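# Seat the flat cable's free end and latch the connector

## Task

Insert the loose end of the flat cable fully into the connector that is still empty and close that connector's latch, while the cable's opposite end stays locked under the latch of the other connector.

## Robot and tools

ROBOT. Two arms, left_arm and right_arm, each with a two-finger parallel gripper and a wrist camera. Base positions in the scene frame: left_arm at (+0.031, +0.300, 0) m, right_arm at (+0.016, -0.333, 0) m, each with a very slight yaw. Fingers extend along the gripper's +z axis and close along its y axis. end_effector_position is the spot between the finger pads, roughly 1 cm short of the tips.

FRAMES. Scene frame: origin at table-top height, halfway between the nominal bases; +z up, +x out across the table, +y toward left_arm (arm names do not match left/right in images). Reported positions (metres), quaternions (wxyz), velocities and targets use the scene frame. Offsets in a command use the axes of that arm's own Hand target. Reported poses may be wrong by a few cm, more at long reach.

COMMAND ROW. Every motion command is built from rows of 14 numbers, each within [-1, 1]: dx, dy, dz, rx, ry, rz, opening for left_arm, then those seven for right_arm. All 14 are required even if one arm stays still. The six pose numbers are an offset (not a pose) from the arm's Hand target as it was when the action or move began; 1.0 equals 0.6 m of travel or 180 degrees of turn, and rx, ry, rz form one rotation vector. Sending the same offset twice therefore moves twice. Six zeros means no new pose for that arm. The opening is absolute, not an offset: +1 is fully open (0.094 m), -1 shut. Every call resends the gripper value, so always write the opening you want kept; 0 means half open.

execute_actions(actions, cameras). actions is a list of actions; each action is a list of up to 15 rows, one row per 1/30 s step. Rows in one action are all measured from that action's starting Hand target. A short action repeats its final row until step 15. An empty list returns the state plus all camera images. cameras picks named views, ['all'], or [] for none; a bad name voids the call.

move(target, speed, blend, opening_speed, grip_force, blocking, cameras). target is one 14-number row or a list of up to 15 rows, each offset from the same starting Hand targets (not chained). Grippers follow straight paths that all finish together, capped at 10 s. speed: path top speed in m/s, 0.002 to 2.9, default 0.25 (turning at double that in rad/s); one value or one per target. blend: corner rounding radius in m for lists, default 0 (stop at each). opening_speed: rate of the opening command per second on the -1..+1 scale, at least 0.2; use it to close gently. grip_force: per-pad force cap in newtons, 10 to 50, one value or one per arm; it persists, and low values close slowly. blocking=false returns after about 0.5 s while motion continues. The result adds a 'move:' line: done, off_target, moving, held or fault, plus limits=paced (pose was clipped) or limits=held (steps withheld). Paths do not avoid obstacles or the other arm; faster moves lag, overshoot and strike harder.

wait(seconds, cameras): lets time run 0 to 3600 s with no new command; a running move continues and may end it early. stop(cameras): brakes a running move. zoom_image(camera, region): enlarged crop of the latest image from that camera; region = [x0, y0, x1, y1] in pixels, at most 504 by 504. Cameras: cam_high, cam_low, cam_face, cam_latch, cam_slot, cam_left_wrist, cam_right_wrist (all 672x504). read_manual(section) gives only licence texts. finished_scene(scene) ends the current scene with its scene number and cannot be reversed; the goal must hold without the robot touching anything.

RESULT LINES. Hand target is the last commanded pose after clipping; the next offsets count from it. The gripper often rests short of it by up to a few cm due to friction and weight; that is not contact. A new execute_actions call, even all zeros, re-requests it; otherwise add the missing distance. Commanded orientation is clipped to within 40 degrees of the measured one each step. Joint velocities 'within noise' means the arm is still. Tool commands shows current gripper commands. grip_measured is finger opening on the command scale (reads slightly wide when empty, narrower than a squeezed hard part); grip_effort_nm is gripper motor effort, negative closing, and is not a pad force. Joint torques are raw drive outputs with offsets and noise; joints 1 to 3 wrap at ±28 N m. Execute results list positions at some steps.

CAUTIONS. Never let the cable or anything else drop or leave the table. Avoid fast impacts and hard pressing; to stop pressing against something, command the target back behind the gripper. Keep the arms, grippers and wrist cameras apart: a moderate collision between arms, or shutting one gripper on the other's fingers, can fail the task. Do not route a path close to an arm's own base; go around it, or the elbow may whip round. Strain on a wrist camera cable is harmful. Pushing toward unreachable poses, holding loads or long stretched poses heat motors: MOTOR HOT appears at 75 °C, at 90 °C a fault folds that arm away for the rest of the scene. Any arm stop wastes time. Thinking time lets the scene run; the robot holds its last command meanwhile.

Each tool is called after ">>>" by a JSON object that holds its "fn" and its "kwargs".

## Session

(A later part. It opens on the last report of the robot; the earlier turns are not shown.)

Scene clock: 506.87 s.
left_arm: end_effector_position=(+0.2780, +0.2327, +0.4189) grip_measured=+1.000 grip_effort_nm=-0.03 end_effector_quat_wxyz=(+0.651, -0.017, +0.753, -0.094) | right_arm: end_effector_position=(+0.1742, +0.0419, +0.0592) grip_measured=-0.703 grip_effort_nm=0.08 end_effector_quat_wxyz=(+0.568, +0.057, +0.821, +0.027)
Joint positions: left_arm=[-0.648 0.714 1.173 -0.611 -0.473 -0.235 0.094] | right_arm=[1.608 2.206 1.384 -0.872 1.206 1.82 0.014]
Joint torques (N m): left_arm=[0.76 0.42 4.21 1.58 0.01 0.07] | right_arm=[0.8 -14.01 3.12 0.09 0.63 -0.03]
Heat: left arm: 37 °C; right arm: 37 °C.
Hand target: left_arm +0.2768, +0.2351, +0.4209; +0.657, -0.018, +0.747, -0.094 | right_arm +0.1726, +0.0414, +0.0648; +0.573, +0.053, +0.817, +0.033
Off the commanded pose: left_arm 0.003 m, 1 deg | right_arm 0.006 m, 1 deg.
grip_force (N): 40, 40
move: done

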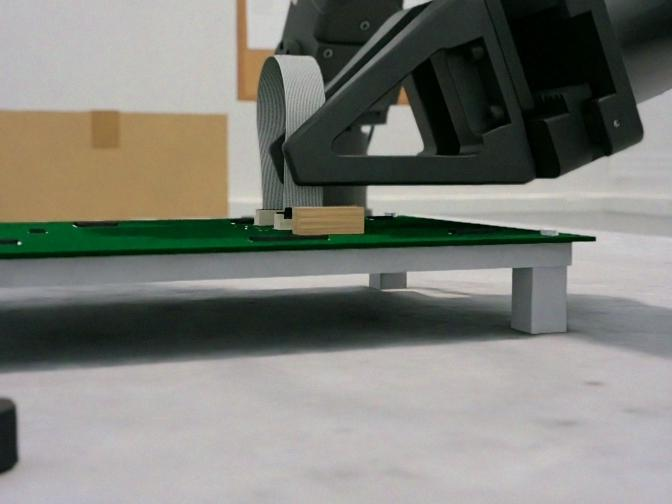

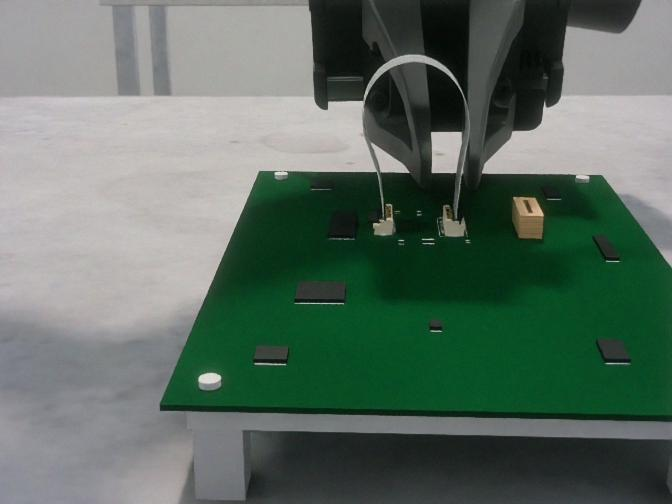

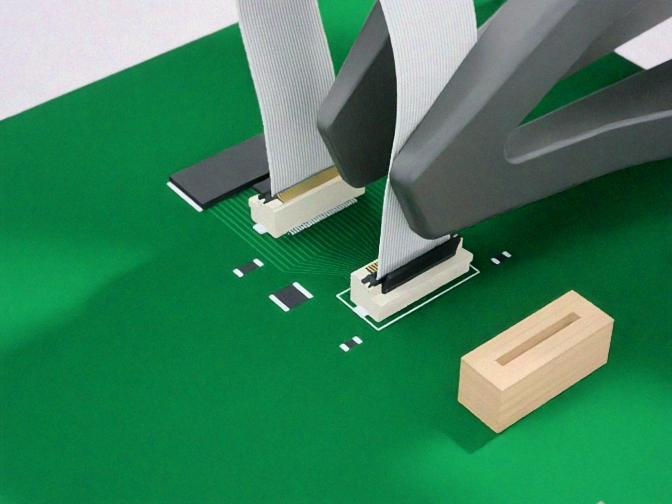

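>>> {"fn": "move", "kwargs": {"target": [0,0,0,0,0,0,1,0,0,0,0,0,0,-0.87], "opening_speed": 0.3, "cameras": ["cam_latch","cam_slot"]}}

>>> {"fn": "zoom_image", "kwargs": {"camera": "cam_latch", "region": [390, 140, 510, 250]}}

Scene clock: 517.00 s.
left_arm: end_effector_position=(+0.2780, +0.2327, +0.4189) grip_measured=+1.000 grip_effort_nm=-0.03 end_effector_quat_wxyz=(+0.651, -0.017, +0.753, -0.094) | right_arm: end_effector_position=(+0.1742, +0.0419, +0.0592) grip_measured=-0.867 grip_effort_nm=-0.15 end_effector_quat_wxyz=(+0.568, +0.057, +0.821, +0.027)
Joint positions: left_arm=[-0.648 0.714 1.173 -0.611 -0.473 -0.235 0.094] | right_arm=[1.608 2.206 1.384 -0.872 1.206 1.82 0.006]
Joint torques (N m): left_arm=[0.75 0.4 4.19 1.59 -0.01 0.08] | right_arm=[0.77 -13.94 3.22 0.09 0.6 -0.05]
Heat: left arm: 37 °C; right arm: 37 °C.
Hand target: left_arm +0.2768, +0.2351, +0.4209; +0.657, -0.018, +0.747, -0.094 | right_arm +0.1726, +0.0414, +0.0648; +0.573, +0.053, +0.817, +0.033
Off the commanded pose: left_arm 0.003 m, 1 deg | right_arm 0.006 m, 1 deg.
grip_force (N): 40, 40
move: done

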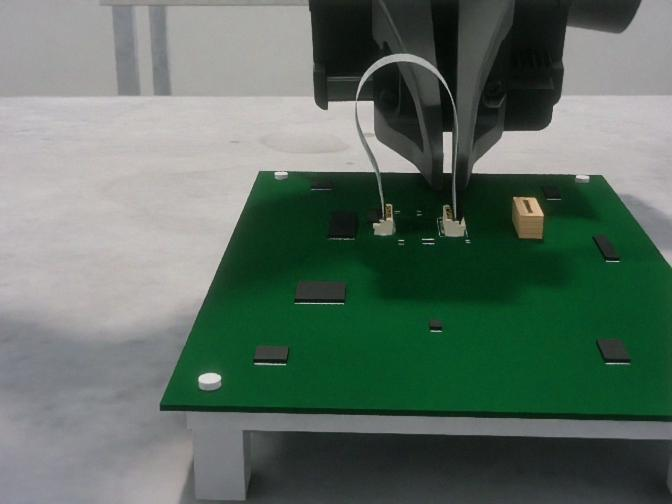

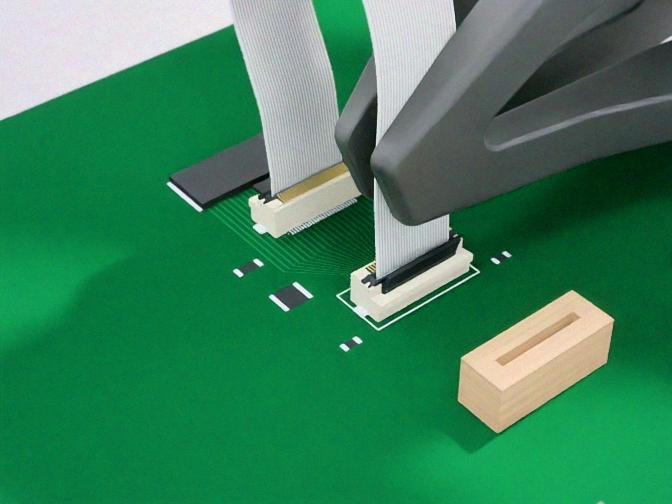

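Scaled by 4.200.

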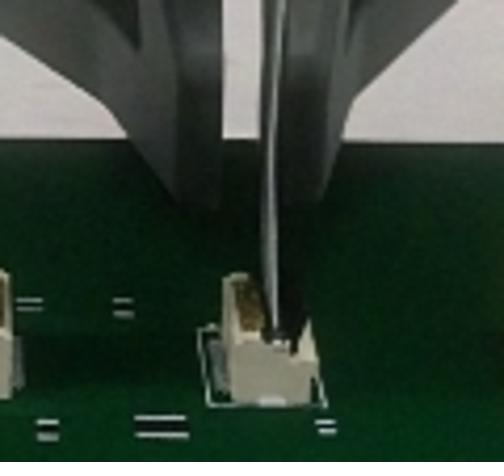

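>>> {"fn": "move", "kwargs": {"target": [0,0,0,0,0,0,1,0.0125,0.0015,0.0045,0,0,0,-0.84], "speed": 0.03, "cameras": ["cam_face","cam_latch","cam_slot"]}}

>>> {"fn": "zoom_image", "kwargs": {"camera": "cam_latch", "region": [390, 140, 510, 250]}}

Scene clock: 521.60 s.
left_arm: end_effector_position=(+0.2780, +0.2327, +0.4189) grip_measured=+1.000 grip_effort_nm=-0.04 end_effector_quat_wxyz=(+0.651, -0.017, +0.753, -0.094) | right_arm: end_effector_position=(+0.1741, +0.0446, +0.0589) grip_measured=-0.842 grip_effort_nm=0.09 end_effector_quat_wxyz=(+0.567, +0.063, +0.821, +0.036)
Joint positions: left_arm=[-0.648 0.714 1.173 -0.611 -0.473 -0.235 0.094] | right_arm=[1.608 2.206 1.384 -0.852 1.206 1.82 0.007]
Joint torques (N m): left_arm=[0.75 0.43 4.25 1.6 0.01 0.07] | right_arm=[0.65 -12.08 3.26 0.12 0.63 -0.04]
Heat: left arm: 37 °C; right arm: 37 °C.
Hand target: left_arm +0.2768, +0.2351, +0.4209; +0.657, -0.018, +0.747, -0.094 | right_arm +0.1727, +0.0432, +0.0570; +0.573, +0.053, +0.817, +0.033
Off the commanded pose: left_arm 0.003 m, 1 deg | right_arm 0.003 m, 1 deg.
grip_force (N): 40, 40
move: done

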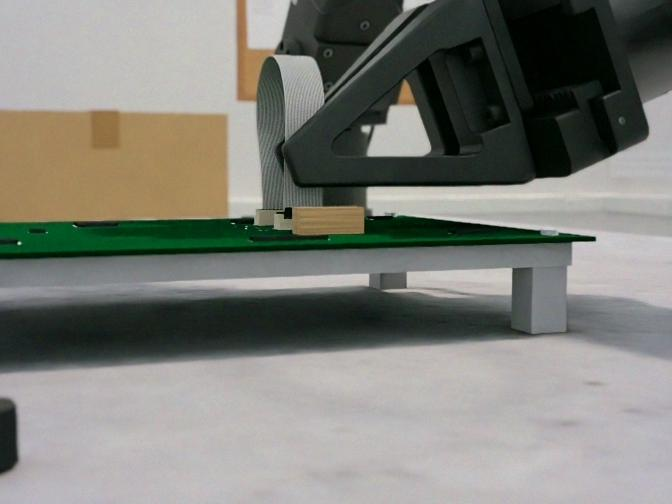

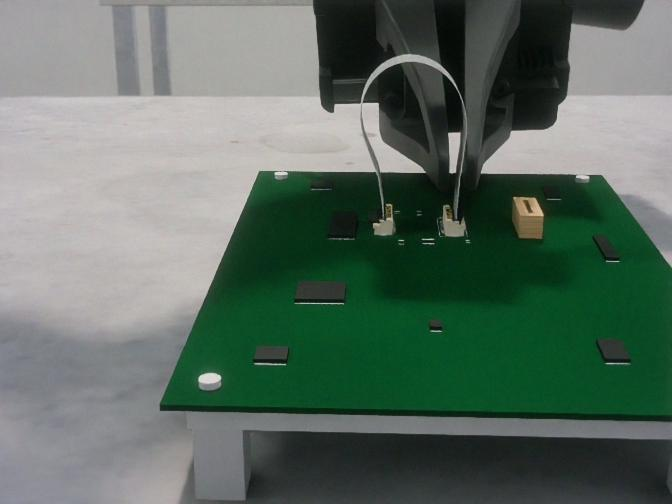

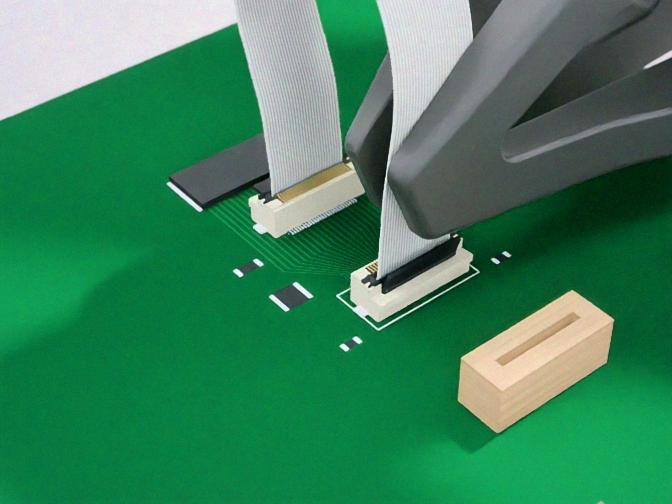

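Scaled by 4.200.

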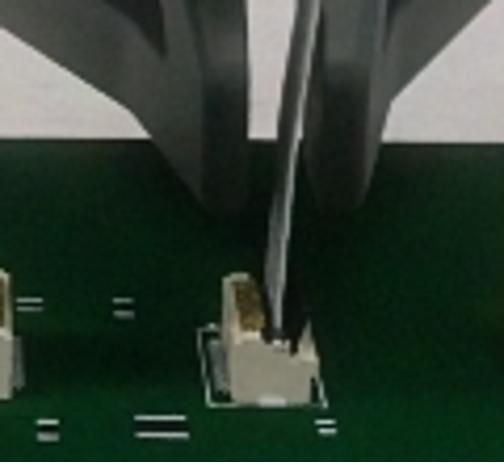

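>>> {"fn": "move", "kwargs": {"target": [0,0,0,0,0,0,1,0.008,-0.0055,0.003,0,0,0,-0.84], "speed": 0.03, "cameras": ["cam_face","cam_latch","cam_slot"]}}

>>> {"fn": "zoom_image", "kwargs": {"camera": "cam_latch", "region": [390, 140, 510, 250]}}

Scene clock: 524.87 s.
left_arm: end_effector_position=(+0.2780, +0.2327, +0.4189) grip_measured=+1.000 grip_effort_nm=-0.03 end_effector_quat_wxyz=(+0.651, -0.017, +0.753, -0.094) | right_arm: end_effector_position=(+0.1742, +0.0426, +0.0549) grip_measured=-0.842 grip_effort_nm=0.09 end_effector_quat_wxyz=(+0.567, +0.064, +0.821, +0.037)
Joint positions: left_arm=[-0.648 0.714 1.173 -0.611 -0.473 -0.235 0.094] | right_arm=[1.608 2.206 1.365 -0.829 1.206 1.82 0.007]
Joint torques (N m): left_arm=[0.8 0.42 4.22 1.59 0.01 0.08] | right_arm=[0.66 -11.73 3.07 0.16 0.63 -0.07]
Heat: left arm: 37 °C; right arm: 37 °C.
Hand target: left_arm +0.2768, +0.2351, +0.4209; +0.657, -0.018, +0.747, -0.094 | right_arm +0.1726, +0.0406, +0.0515; +0.573, +0.054, +0.817, +0.033
Off the commanded pose: left_arm 0.003 m, 1 deg | right_arm 0.004 m, 2 deg.
grip_force (N): 40, 40
move: done

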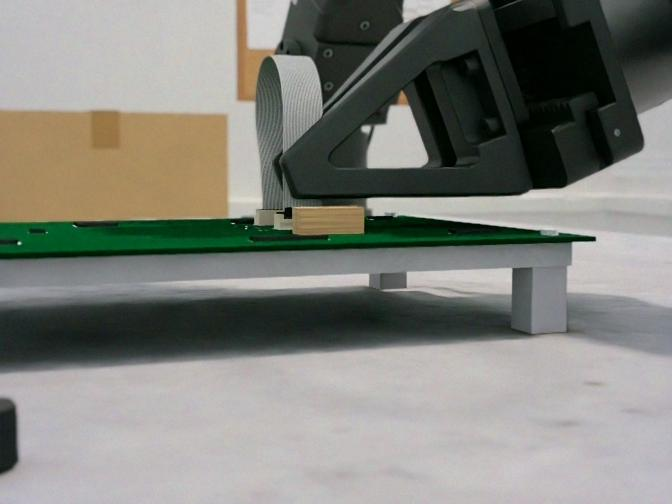

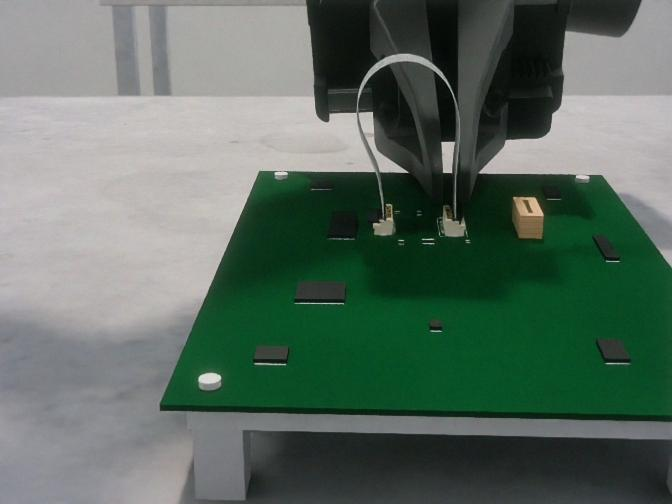

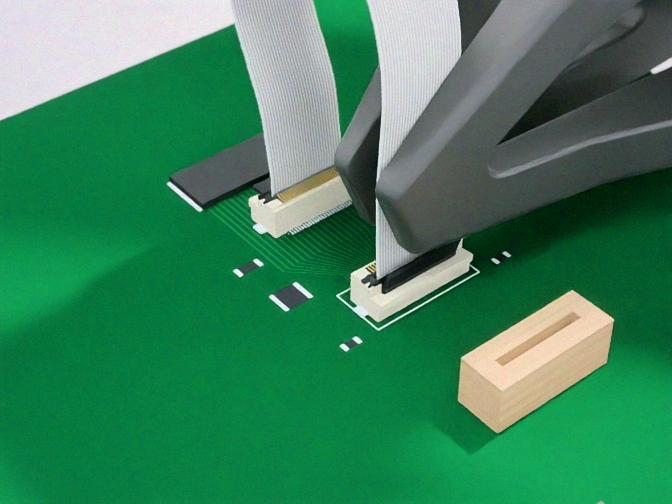

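Scaled by 4.200.

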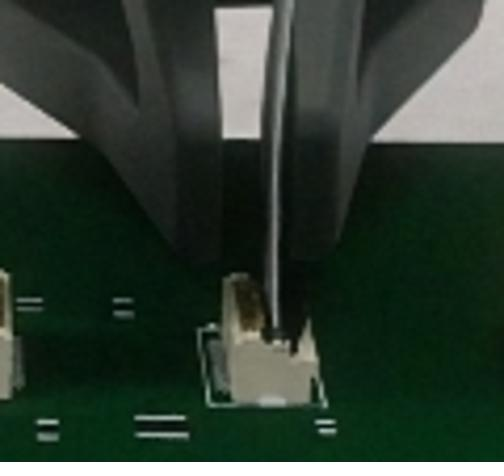

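>>> {"fn": "move", "kwargs": {"target": [0,0,0,0,0,0,1,0.009,-0.0035,0.0034,0,0,0,-0.84], "speed": 0.03, "cameras": ["cam_face","cam_latch","cam_slot"]}}

>>> {"fn": "zoom_image", "kwargs": {"camera": "cam_latch", "region": [390, 140, 510, 250]}}

Scene clock: 529.13 s.
left_arm: end_effector_position=(+0.2780, +0.2327, +0.4189) grip_measured=+1.000 grip_effort_nm=-0.03 end_effector_quat_wxyz=(+0.651, -0.017, +0.753, -0.094) | right_arm: end_effector_position=(+0.1742, +0.0417, +0.0522) grip_measured=-0.842 grip_effort_nm=0.08 end_effector_quat_wxyz=(+0.566, +0.066, +0.821, +0.040)
Joint positions: left_arm=[-0.648 0.714 1.173 -0.611 -0.473 -0.235 0.094] | right_arm=[1.608 2.206 1.353 -0.809 1.206 1.82 0.007]
Joint torques (N m): left_arm=[0.79 0.39 4.16 1.59 0.01 0.09] | right_arm=[0.79 -10.84 3.12 0.21 0.6 -0.04]
Heat: left arm: 37 °C; right arm: 37 °C.
Hand target: left_arm +0.2768, +0.2351, +0.4209; +0.657, -0.018, +0.747, -0.094 | right_arm +0.1726, +0.0391, +0.0456; +0.573, +0.053, +0.817, +0.033
Off the commanded pose: left_arm 0.003 m, 1 deg | right_arm 0.007 m, 2 deg.
grip_force (N): 40, 40
move: done

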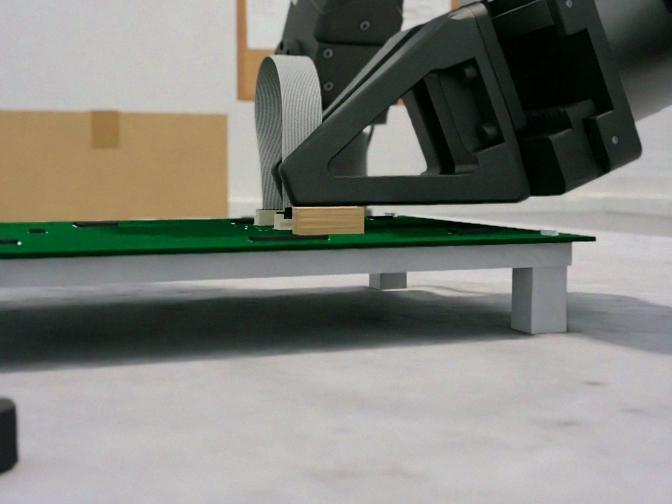

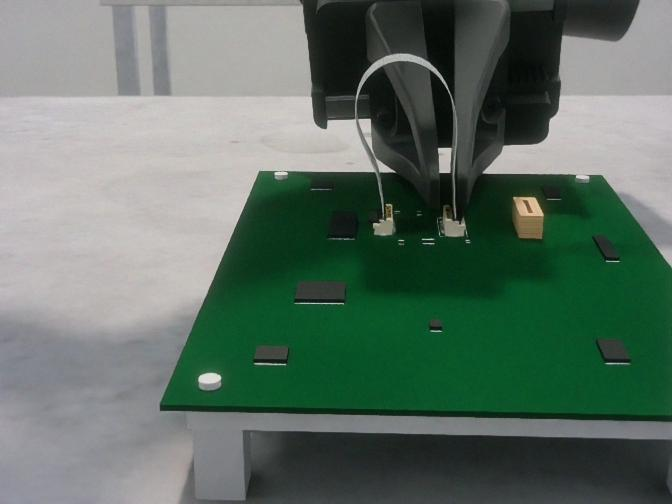

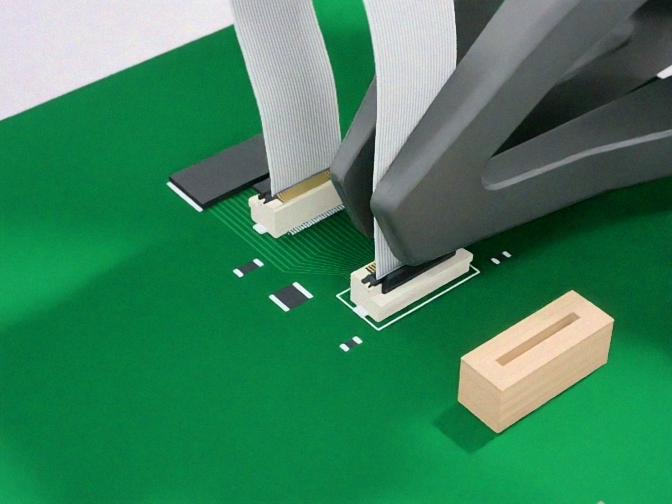

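Scaled by 4.200.

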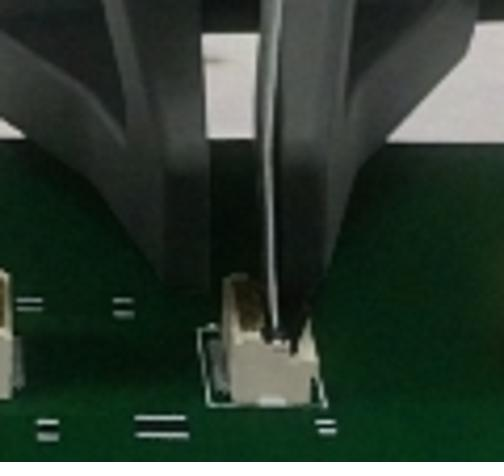

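>>> {"fn": "move", "kwargs": {"target": [0,0,0,0,0,0,1,0.0105,-0.0005,0.004,0,0,0,-0.84], "speed": 0.03}}

>>> {"fn": "move", "kwargs": {"target": [0,0,0,0,0,0,1,0.006,-0.004,0.0025,0,0,0,-0.84], "speed": 0.03, "cameras": ["cam_face","cam_latch","cam_slot"]}}

>>> {"fn": "zoom_image", "kwargs": {"camera": "cam_latch", "region": [390, 140, 510, 250]}}

>>> {"fn": "zoom_image", "kwargs": {"camera": "cam_slot", "region": [330, 210, 490, 330]}}

Scene clock: 532.67 s.
left_arm: end_effector_position=(+0.2780, +0.2327, +0.4189) grip_measured=+1.000 grip_effort_nm=-0.04 end_effector_quat_wxyz=(+0.651, -0.017, +0.753, -0.094) | right_arm: end_effector_position=(+0.1745, +0.0438, +0.0504) grip_measured=-0.842 grip_effort_nm=0.08 end_effector_quat_wxyz=(+0.569, +0.068, +0.818, +0.045)
Joint positions: left_arm=[-0.648 0.714 1.173 -0.611 -0.473 -0.235 0.094] | right_arm=[1.608 2.214 1.353 -0.791 1.214 1.82 0.007]
Joint torques (N m): left_arm=[0.76 0.43 4.23 1.58 0 0.07] | right_arm=[0.61 -10 2.73 0.25 0.53 -0.06]
Heat: left arm: 37 °C; right arm: 37 °C.
Hand target: left_arm +0.2768, +0.2351, +0.4209; +0.657, -0.018, +0.747, -0.094 | right_arm +0.1728, +0.0395, +0.0389; +0.573, +0.054, +0.817, +0.033
Off the commanded pose: left_arm 0.003 m, 1 deg | right_arm 0.012 m, 2 deg.
grip_force (N): 40, 40
move: off_target (right_arm)

Scene clock: 533.37 s.
left_arm: end_effector_position=(+0.2780, +0.2327, +0.4189) grip_measured=+1.000 grip_effort_nm=-0.03 end_effector_quat_wxyz=(+0.651, -0.017, +0.753, -0.094) | right_arm: end_effector_position=(+0.1747, +0.0435, +0.0499) grip_measured=-0.842 grip_effort_nm=0.08 end_effector_quat_wxyz=(+0.575, +0.070, +0.814, +0.051)
Joint positions: left_arm=[-0.648 0.714 1.173 -0.611 -0.473 -0.235 0.094] | right_arm=[1.61 2.214 1.338 -0.767 1.229 1.82 0.007]
Joint torques (N m): left_arm=[0.76 0.43 4.21 1.58 -0.01 0.08] | right_arm=[0.47 -9.72 2.76 0.16 0.37 -0.09]
Heat: left arm: 37 °C; right arm: 37 °C.
Hand target: left_arm +0.2768, +0.2351, +0.4209; +0.657, -0.018, +0.747, -0.094 | right_arm +0.1729, +0.0375, +0.0347; +0.573, +0.054, +0.817, +0.033
Off the commanded pose: left_arm 0.003 m, 1 deg | right_arm 0.016 m, 3 deg.
grip_force (N): 40, 40
move: off_target (right_arm)

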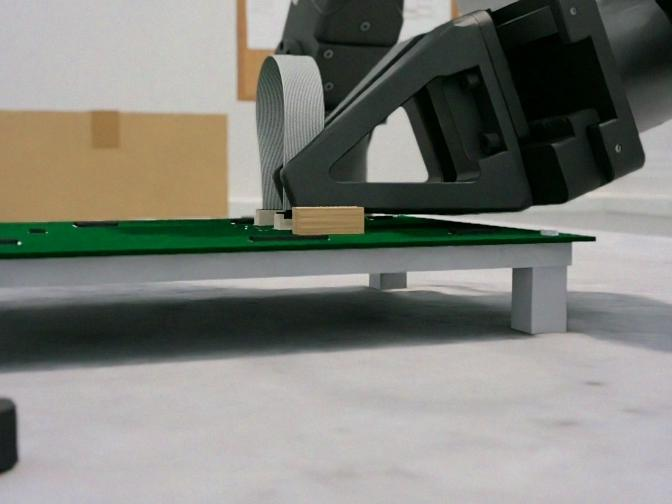

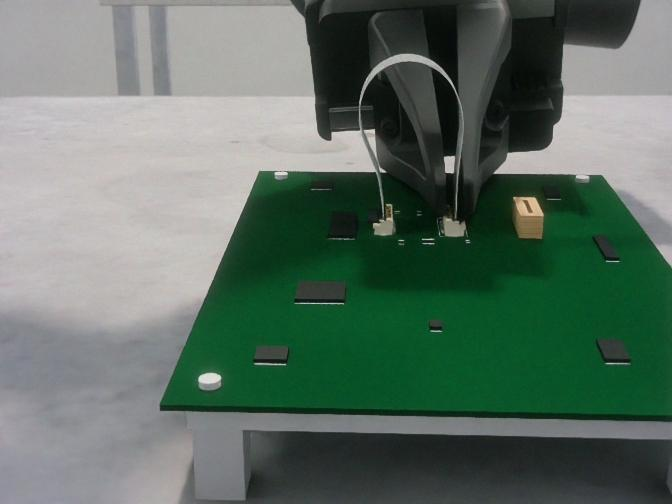

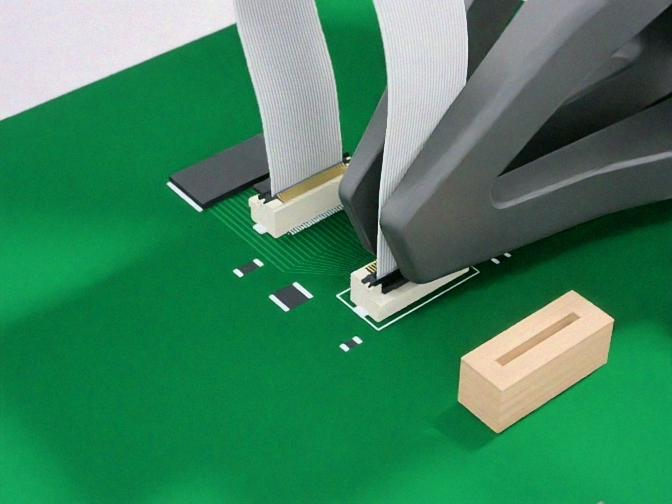

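Scaled by 4.200.

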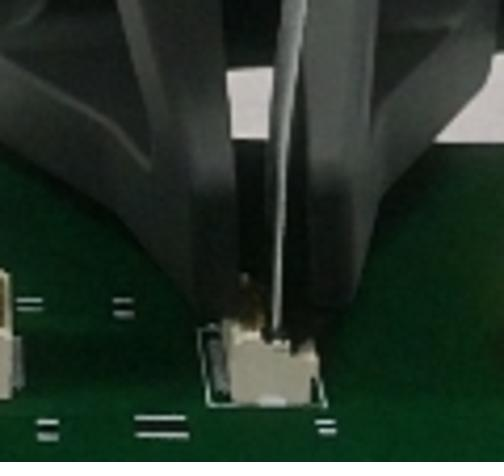

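Scaled by 3.150.

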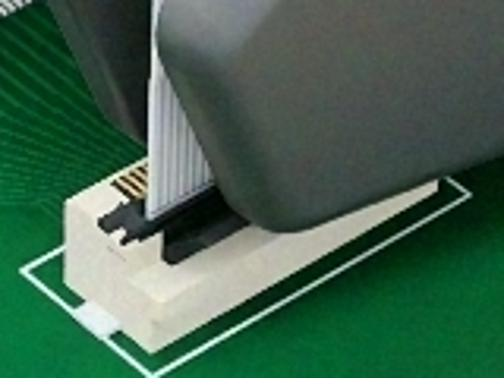

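>>> {"fn": "move", "kwargs": {"target": [0,0,0,0,0,0,1,-0.005,-0.008,-0.002,0,0,0,-0.82], "speed": 0.03, "cameras": ["cam_face","cam_latch","cam_slot"]}}

>>> {"fn": "zoom_image", "kwargs": {"camera": "cam_latch", "region": [390, 140, 510, 250]}}

>>> {"fn": "zoom_image", "kwargs": {"camera": "cam_slot", "region": [330, 210, 490, 330]}}

Scene clock: 539.83 s.
left_arm: end_effector_position=(+0.2780, +0.2327, +0.4189) grip_measured=+1.000 grip_effort_nm=-0.03 end_effector_quat_wxyz=(+0.651, -0.017, +0.753, -0.094) | right_arm: end_effector_position=(+0.1746, +0.0422, +0.0493) grip_measured=-0.822 grip_effort_nm=0.08 end_effector_quat_wxyz=(+0.581, +0.069, +0.809, +0.054)
Joint positions: left_arm=[-0.648 0.714 1.173 -0.611 -0.473 -0.235 0.094] | right_arm=[1.613 2.214 1.322 -0.747 1.245 1.82 0.008]
Joint torques (N m): left_arm=[0.73 0.42 4.23 1.59 0.01 0.07] | right_arm=[0.35 -11.66 2.32 -0.02 0.25 -0.01]
Heat: left arm: 37 °C; right arm: 37 °C.
Hand target: left_arm +0.2768, +0.2351, +0.4209; +0.657, -0.018, +0.747, -0.094 | right_arm +0.1724, +0.0324, +0.0374; +0.573, +0.053, +0.817, +0.033
Off the commanded pose: left_arm 0.003 m, 1 deg | right_arm 0.015 m, 3 deg.
grip_force (N): 40, 40
move: off_target (right_arm)

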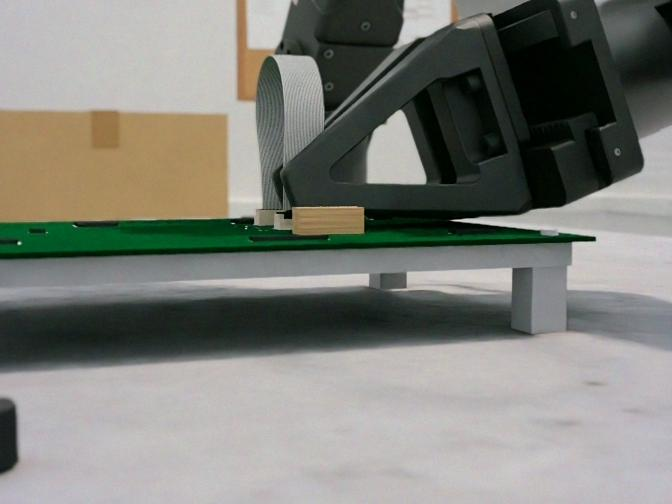

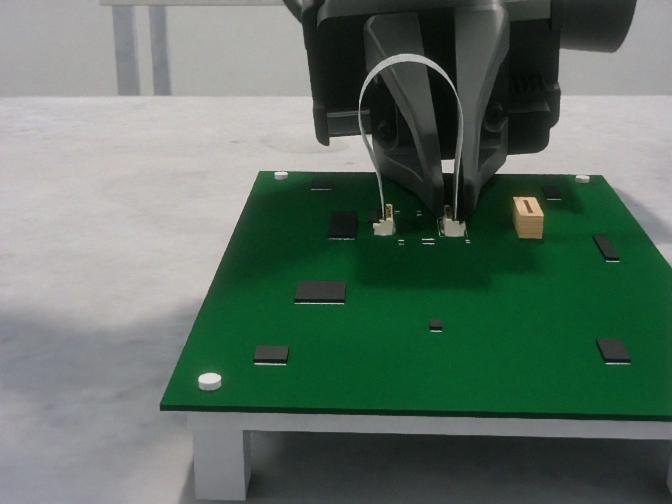

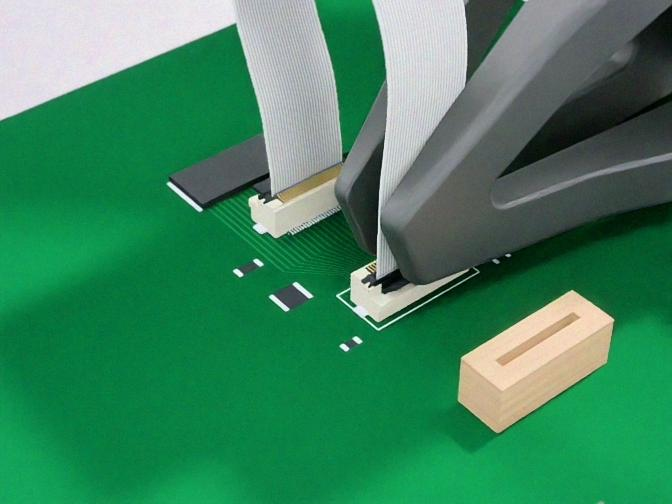

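Scaled by 4.200.

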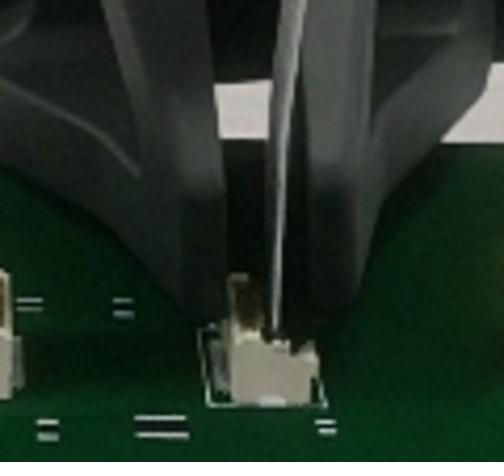

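Scaled by 3.150.

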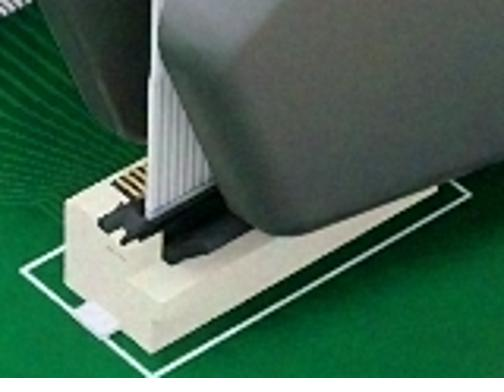

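>>> {"fn": "move", "kwargs": {"target": [0,0,0,0,0,0,1,0.009,-0.007,0.0035,0,0,0,-0.82], "speed": 0.03, "cameras": ["cam_face","cam_latch","cam_slot"]}}

>>> {"fn": "zoom_image", "kwargs": {"camera": "cam_latch", "region": [390, 140, 510, 250]}}

>>> {"fn": "zoom_image", "kwargs": {"camera": "cam_slot", "region": [330, 210, 490, 330]}}

Scene clock: 544.53 s.
left_arm: end_effector_position=(+0.2780, +0.2327, +0.4189) grip_measured=+1.000 grip_effort_nm=-0.03 end_effector_quat_wxyz=(+0.651, -0.017, +0.753, -0.094) | right_arm: end_effector_position=(+0.1746, +0.0413, +0.0500) grip_measured=-0.822 grip_effort_nm=0.07 end_effector_quat_wxyz=(+0.588, +0.068, +0.804, +0.057)
Joint positions: left_arm=[-0.648 0.714 1.173 -0.611 -0.473 -0.235 0.094] | right_arm=[1.616 2.214 1.309 -0.731 1.264 1.82 0.008]
Joint torques (N m): left_arm=[0.76 0.4 4.23 1.59 -0.01 0.08] | right_arm=[0.01 -11.18 1.69 0.07 0.08 0.04]
Heat: left arm: 37 °C; right arm: 37 °C.
Hand target: left_arm +0.2768, +0.2351, +0.4209; +0.657, -0.018, +0.747, -0.094 | right_arm +0.1724, +0.0290, +0.0312; +0.573, +0.054, +0.817, +0.033
Off the commanded pose: left_arm 0.003 m, 1 deg | right_arm 0.023 m, 4 deg.
grip_force (N): 40, 40
move: off_target (right_arm)

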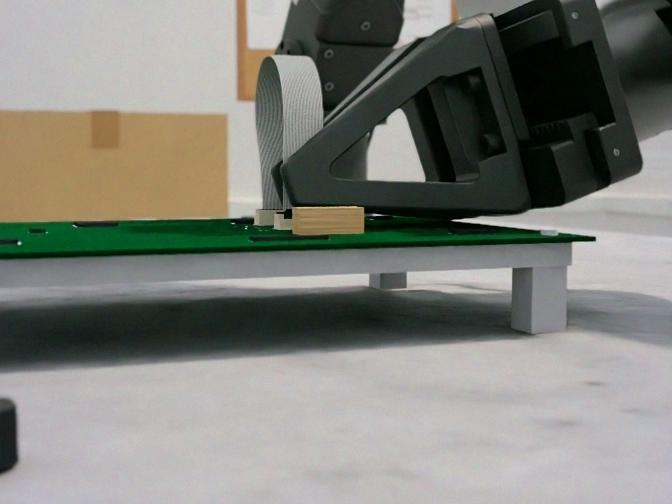

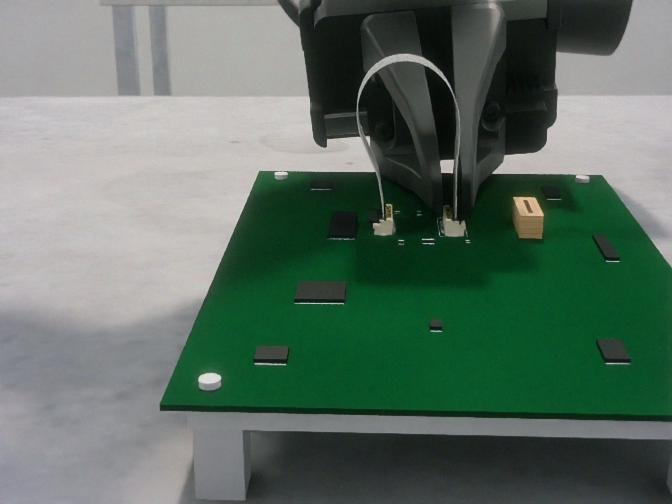

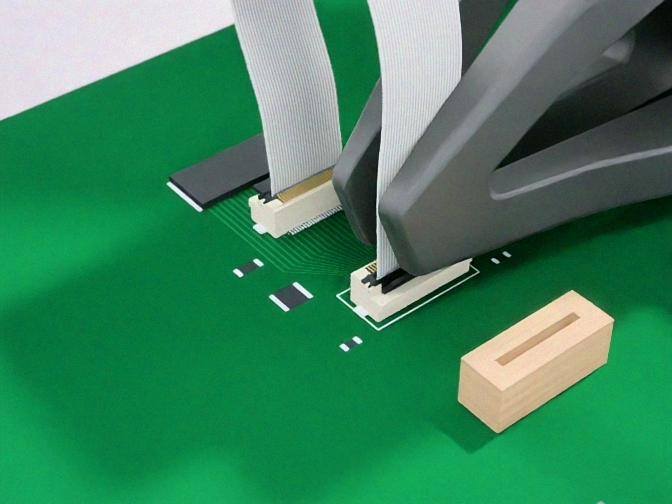

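Scaled by 4.200.

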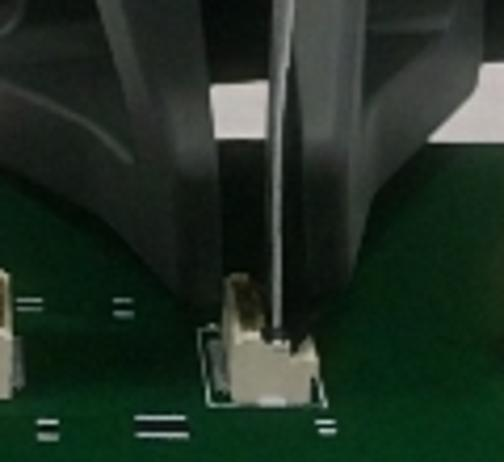

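Scaled by 3.150.

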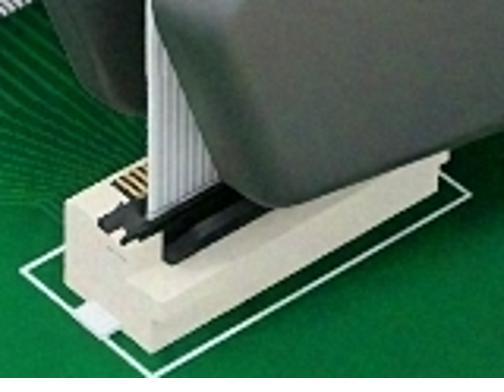

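>>> {"fn": "move", "kwargs": {"target": [0,0,0,0,0,0,1,-0.040,0.0216,-0.0145,0,0.06,0,-0.82], "speed": 0.04, "cameras": ["cam_face","cam_latch","cam_slot"]}}

>>> {"fn": "zoom_image", "kwargs": {"camera": "cam_latch", "region": [390, 140, 510, 250]}}

>>> {"fn": "zoom_image", "kwargs": {"camera": "cam_slot", "region": [330, 210, 490, 330]}}

Scene clock: 554.20 s.
left_arm: end_effector_position=(+0.2780, +0.2327, +0.4189) grip_measured=+1.000 grip_effort_nm=-0.03 end_effector_quat_wxyz=(+0.651, -0.017, +0.753, -0.094) | right_arm: end_effector_position=(+0.1728, +0.0436, +0.0511) grip_measured=-0.822 grip_effort_nm=0.06 end_effector_quat_wxyz=(+0.504, +0.052, +0.861, +0.043)
Joint positions: left_arm=[-0.648 0.714 1.173 -0.611 -0.473 -0.235 0.094] | right_arm=[1.582 2.115 1.309 -0.72 1.06 1.665 0.008]
Joint torques (N m): left_arm=[0.76 0.42 4.19 1.6 0 0.07] | right_arm=[-0.51 -15.31 4.11 -0.03 0.19 -0.09]
Heat: left arm: 37 °C; right arm: 38 °C.
Hand target: left_arm +0.2768, +0.2351, +0.4209; +0.657, -0.018, +0.747, -0.094 | right_arm +0.1730, +0.0389, +0.0580; +0.494, +0.050, +0.867, +0.038
Off the commanded pose: left_arm 0.003 m, 1 deg | right_arm 0.008 m, 1 deg.
grip_force (N): 40, 40
move: done

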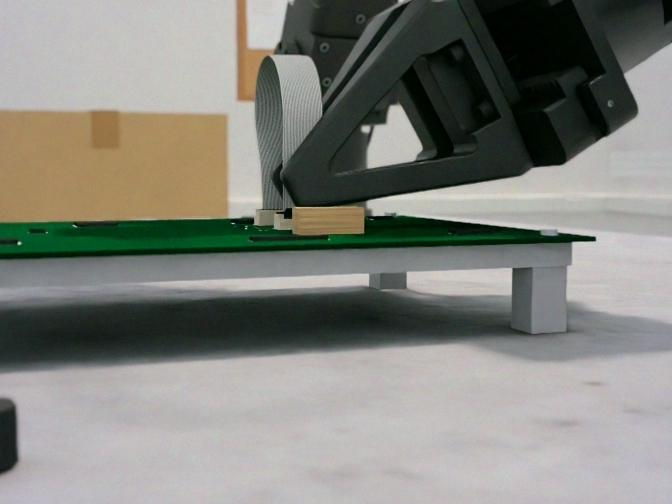

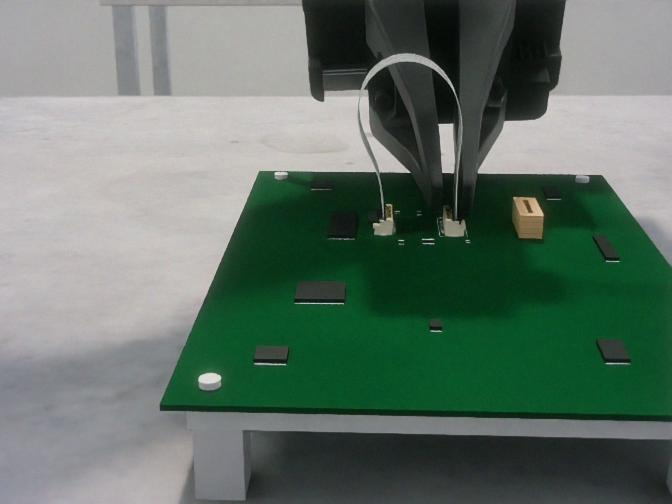

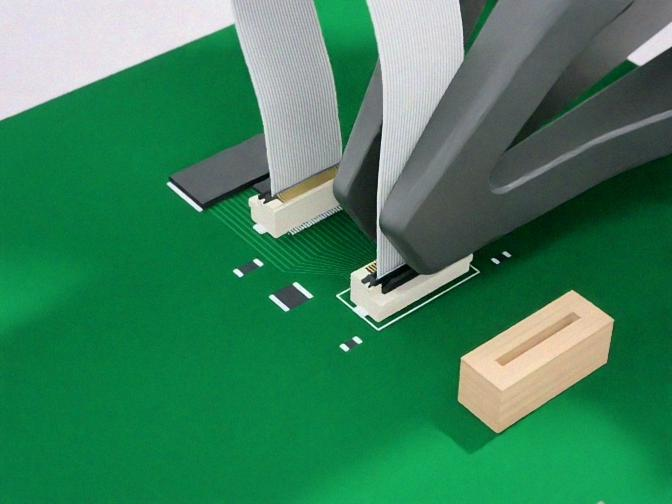

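Scaled by 4.200.

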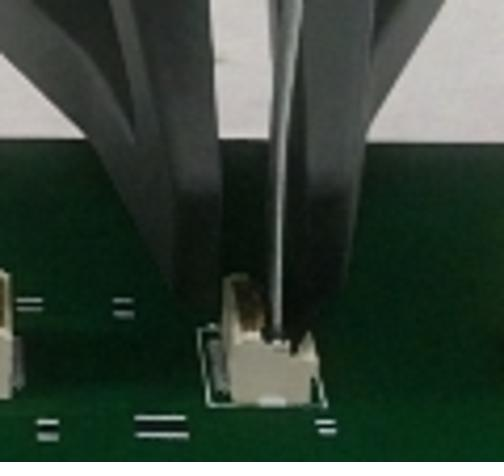

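Scaled by 3.150.

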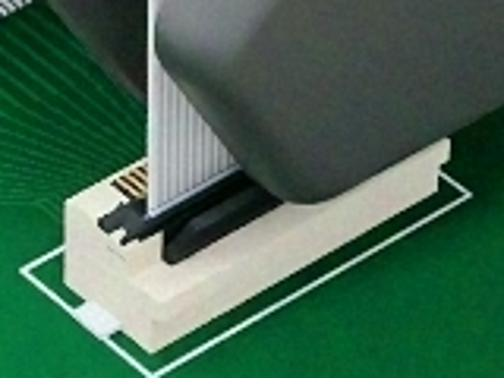

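>>> {"fn": "move", "kwargs": {"target": [0,0,0,0,0,0,1,0.0175,-0.002,0.010,0,0,0,-0.82], "speed": 0.04}}

>>> {"fn": "move", "kwargs": {"target": [0,0,0,0,0,0,1,0.009,-0.004,0.005,0,0,0,-0.82], "speed": 0.04, "cameras": ["cam_face","cam_latch","cam_slot"]}}

>>> {"fn": "zoom_image", "kwargs": {"camera": "cam_latch", "region": [390, 140, 510, 250]}}

>>> {"fn": "zoom_image", "kwargs": {"camera": "cam_slot", "region": [330, 210, 490, 330]}}

Scene clock: 558.40 s.
left_arm: end_effector_position=(+0.2780, +0.2327, +0.4189) grip_measured=+1.000 grip_effort_nm=-0.03 end_effector_quat_wxyz=(+0.651, -0.017, +0.753, -0.094) | right_arm: end_effector_position=(+0.1727, +0.0443, +0.0510) grip_measured=-0.822 grip_effort_nm=0.06 end_effector_quat_wxyz=(+0.503, +0.053, +0.861, +0.045)
Joint positions: left_arm=[-0.648 0.714 1.173 -0.611 -0.473 -0.235 0.094] | right_arm=[1.582 2.115 1.309 -0.716 1.059 1.664 0.008]
Joint torques (N m): left_arm=[0.72 0.4 4.19 1.6 -0.01 0.08] | right_arm=[-0.61 -12.59 3.17 0.36 0.24 -0.07]
Heat: left arm: 37 °C; right arm: 37 °C.
Hand target: left_arm +0.2768, +0.2351, +0.4209; +0.657, -0.018, +0.747, -0.094 | right_arm +0.1728, +0.0391, +0.0459; +0.494, +0.050, +0.867, +0.038
Off the commanded pose: left_arm 0.003 m, 1 deg | right_arm 0.007 m, 2 deg.
grip_force (N): 40, 40
move: done

Scene clock: 559.07 s.
left_arm: end_effector_position=(+0.2780, +0.2327, +0.4189) grip_measured=+1.000 grip_effort_nm=-0.03 end_effector_quat_wxyz=(+0.651, -0.017, +0.753, -0.094) | right_arm: end_effector_position=(+0.1730, +0.0448, +0.0491) grip_measured=-0.822 grip_effort_nm=0.06 end_effector_quat_wxyz=(+0.504, +0.056, +0.860, +0.050)
Joint positions: left_arm=[-0.648 0.714 1.173 -0.611 -0.473 -0.235 0.094] | right_arm=[1.582 2.115 1.297 -0.69 1.062 1.664 0.008]
Joint torques (N m): left_arm=[0.76 0.4 4.22 1.58 -0.02 0.09] | right_arm=[-0.46 -11.93 2.71 0.33 0.2 -0.03]
Heat: left arm: 37 °C; right arm: 37 °C.
Hand target: left_arm +0.2768, +0.2351, +0.4209; +0.657, -0.018, +0.747, -0.094 | right_arm +0.1725, +0.0374, +0.0394; +0.494, +0.050, +0.867, +0.038
Off the commanded pose: left_arm 0.003 m, 1 deg | right_arm 0.012 m, 2 deg.
grip_force (N): 40, 40
move: off_target (right_arm)

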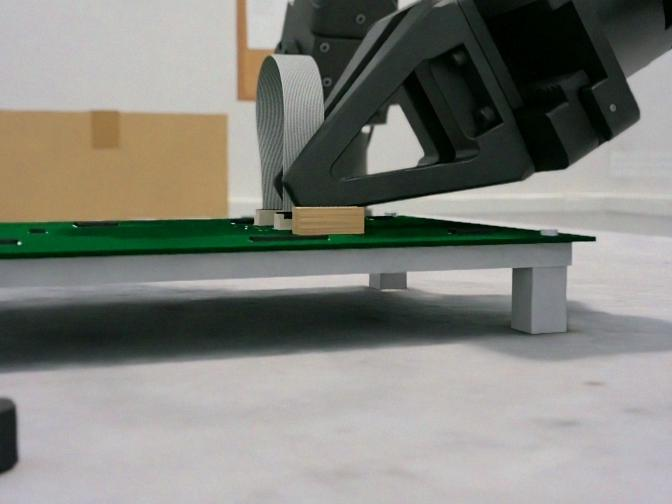

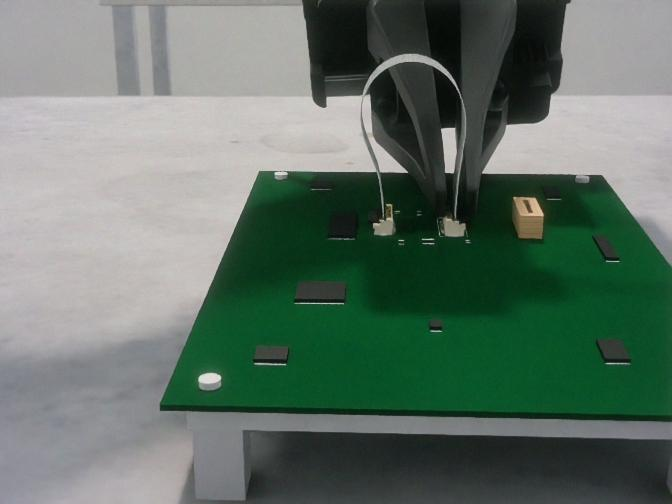

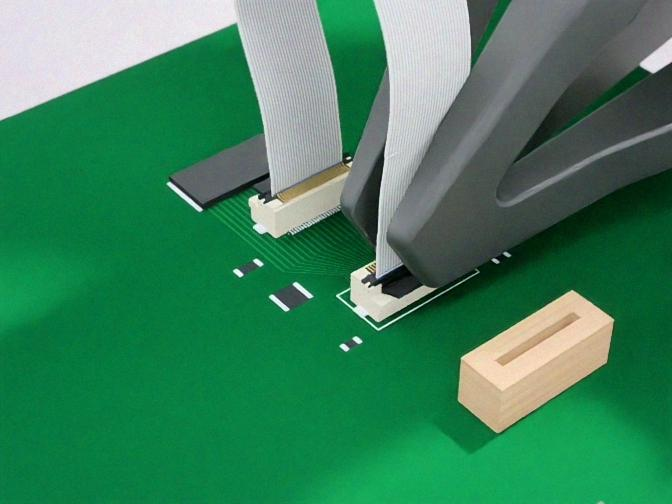

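Scaled by 4.200.

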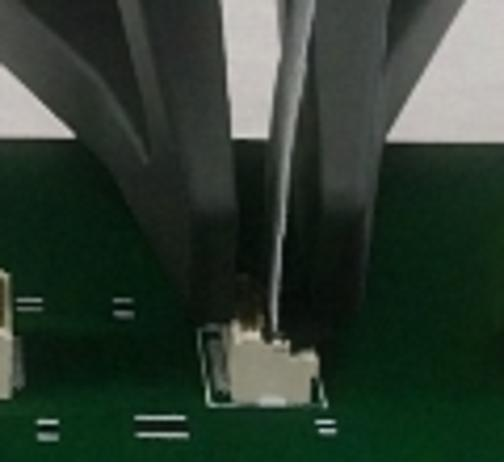

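Scaled by 3.150.

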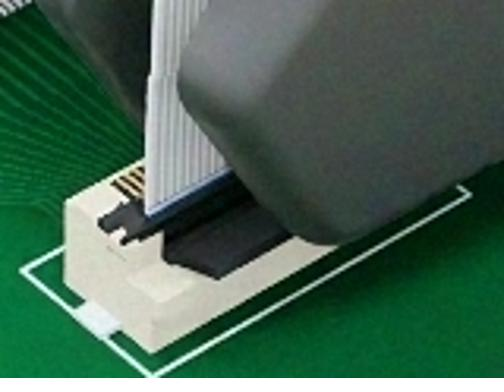

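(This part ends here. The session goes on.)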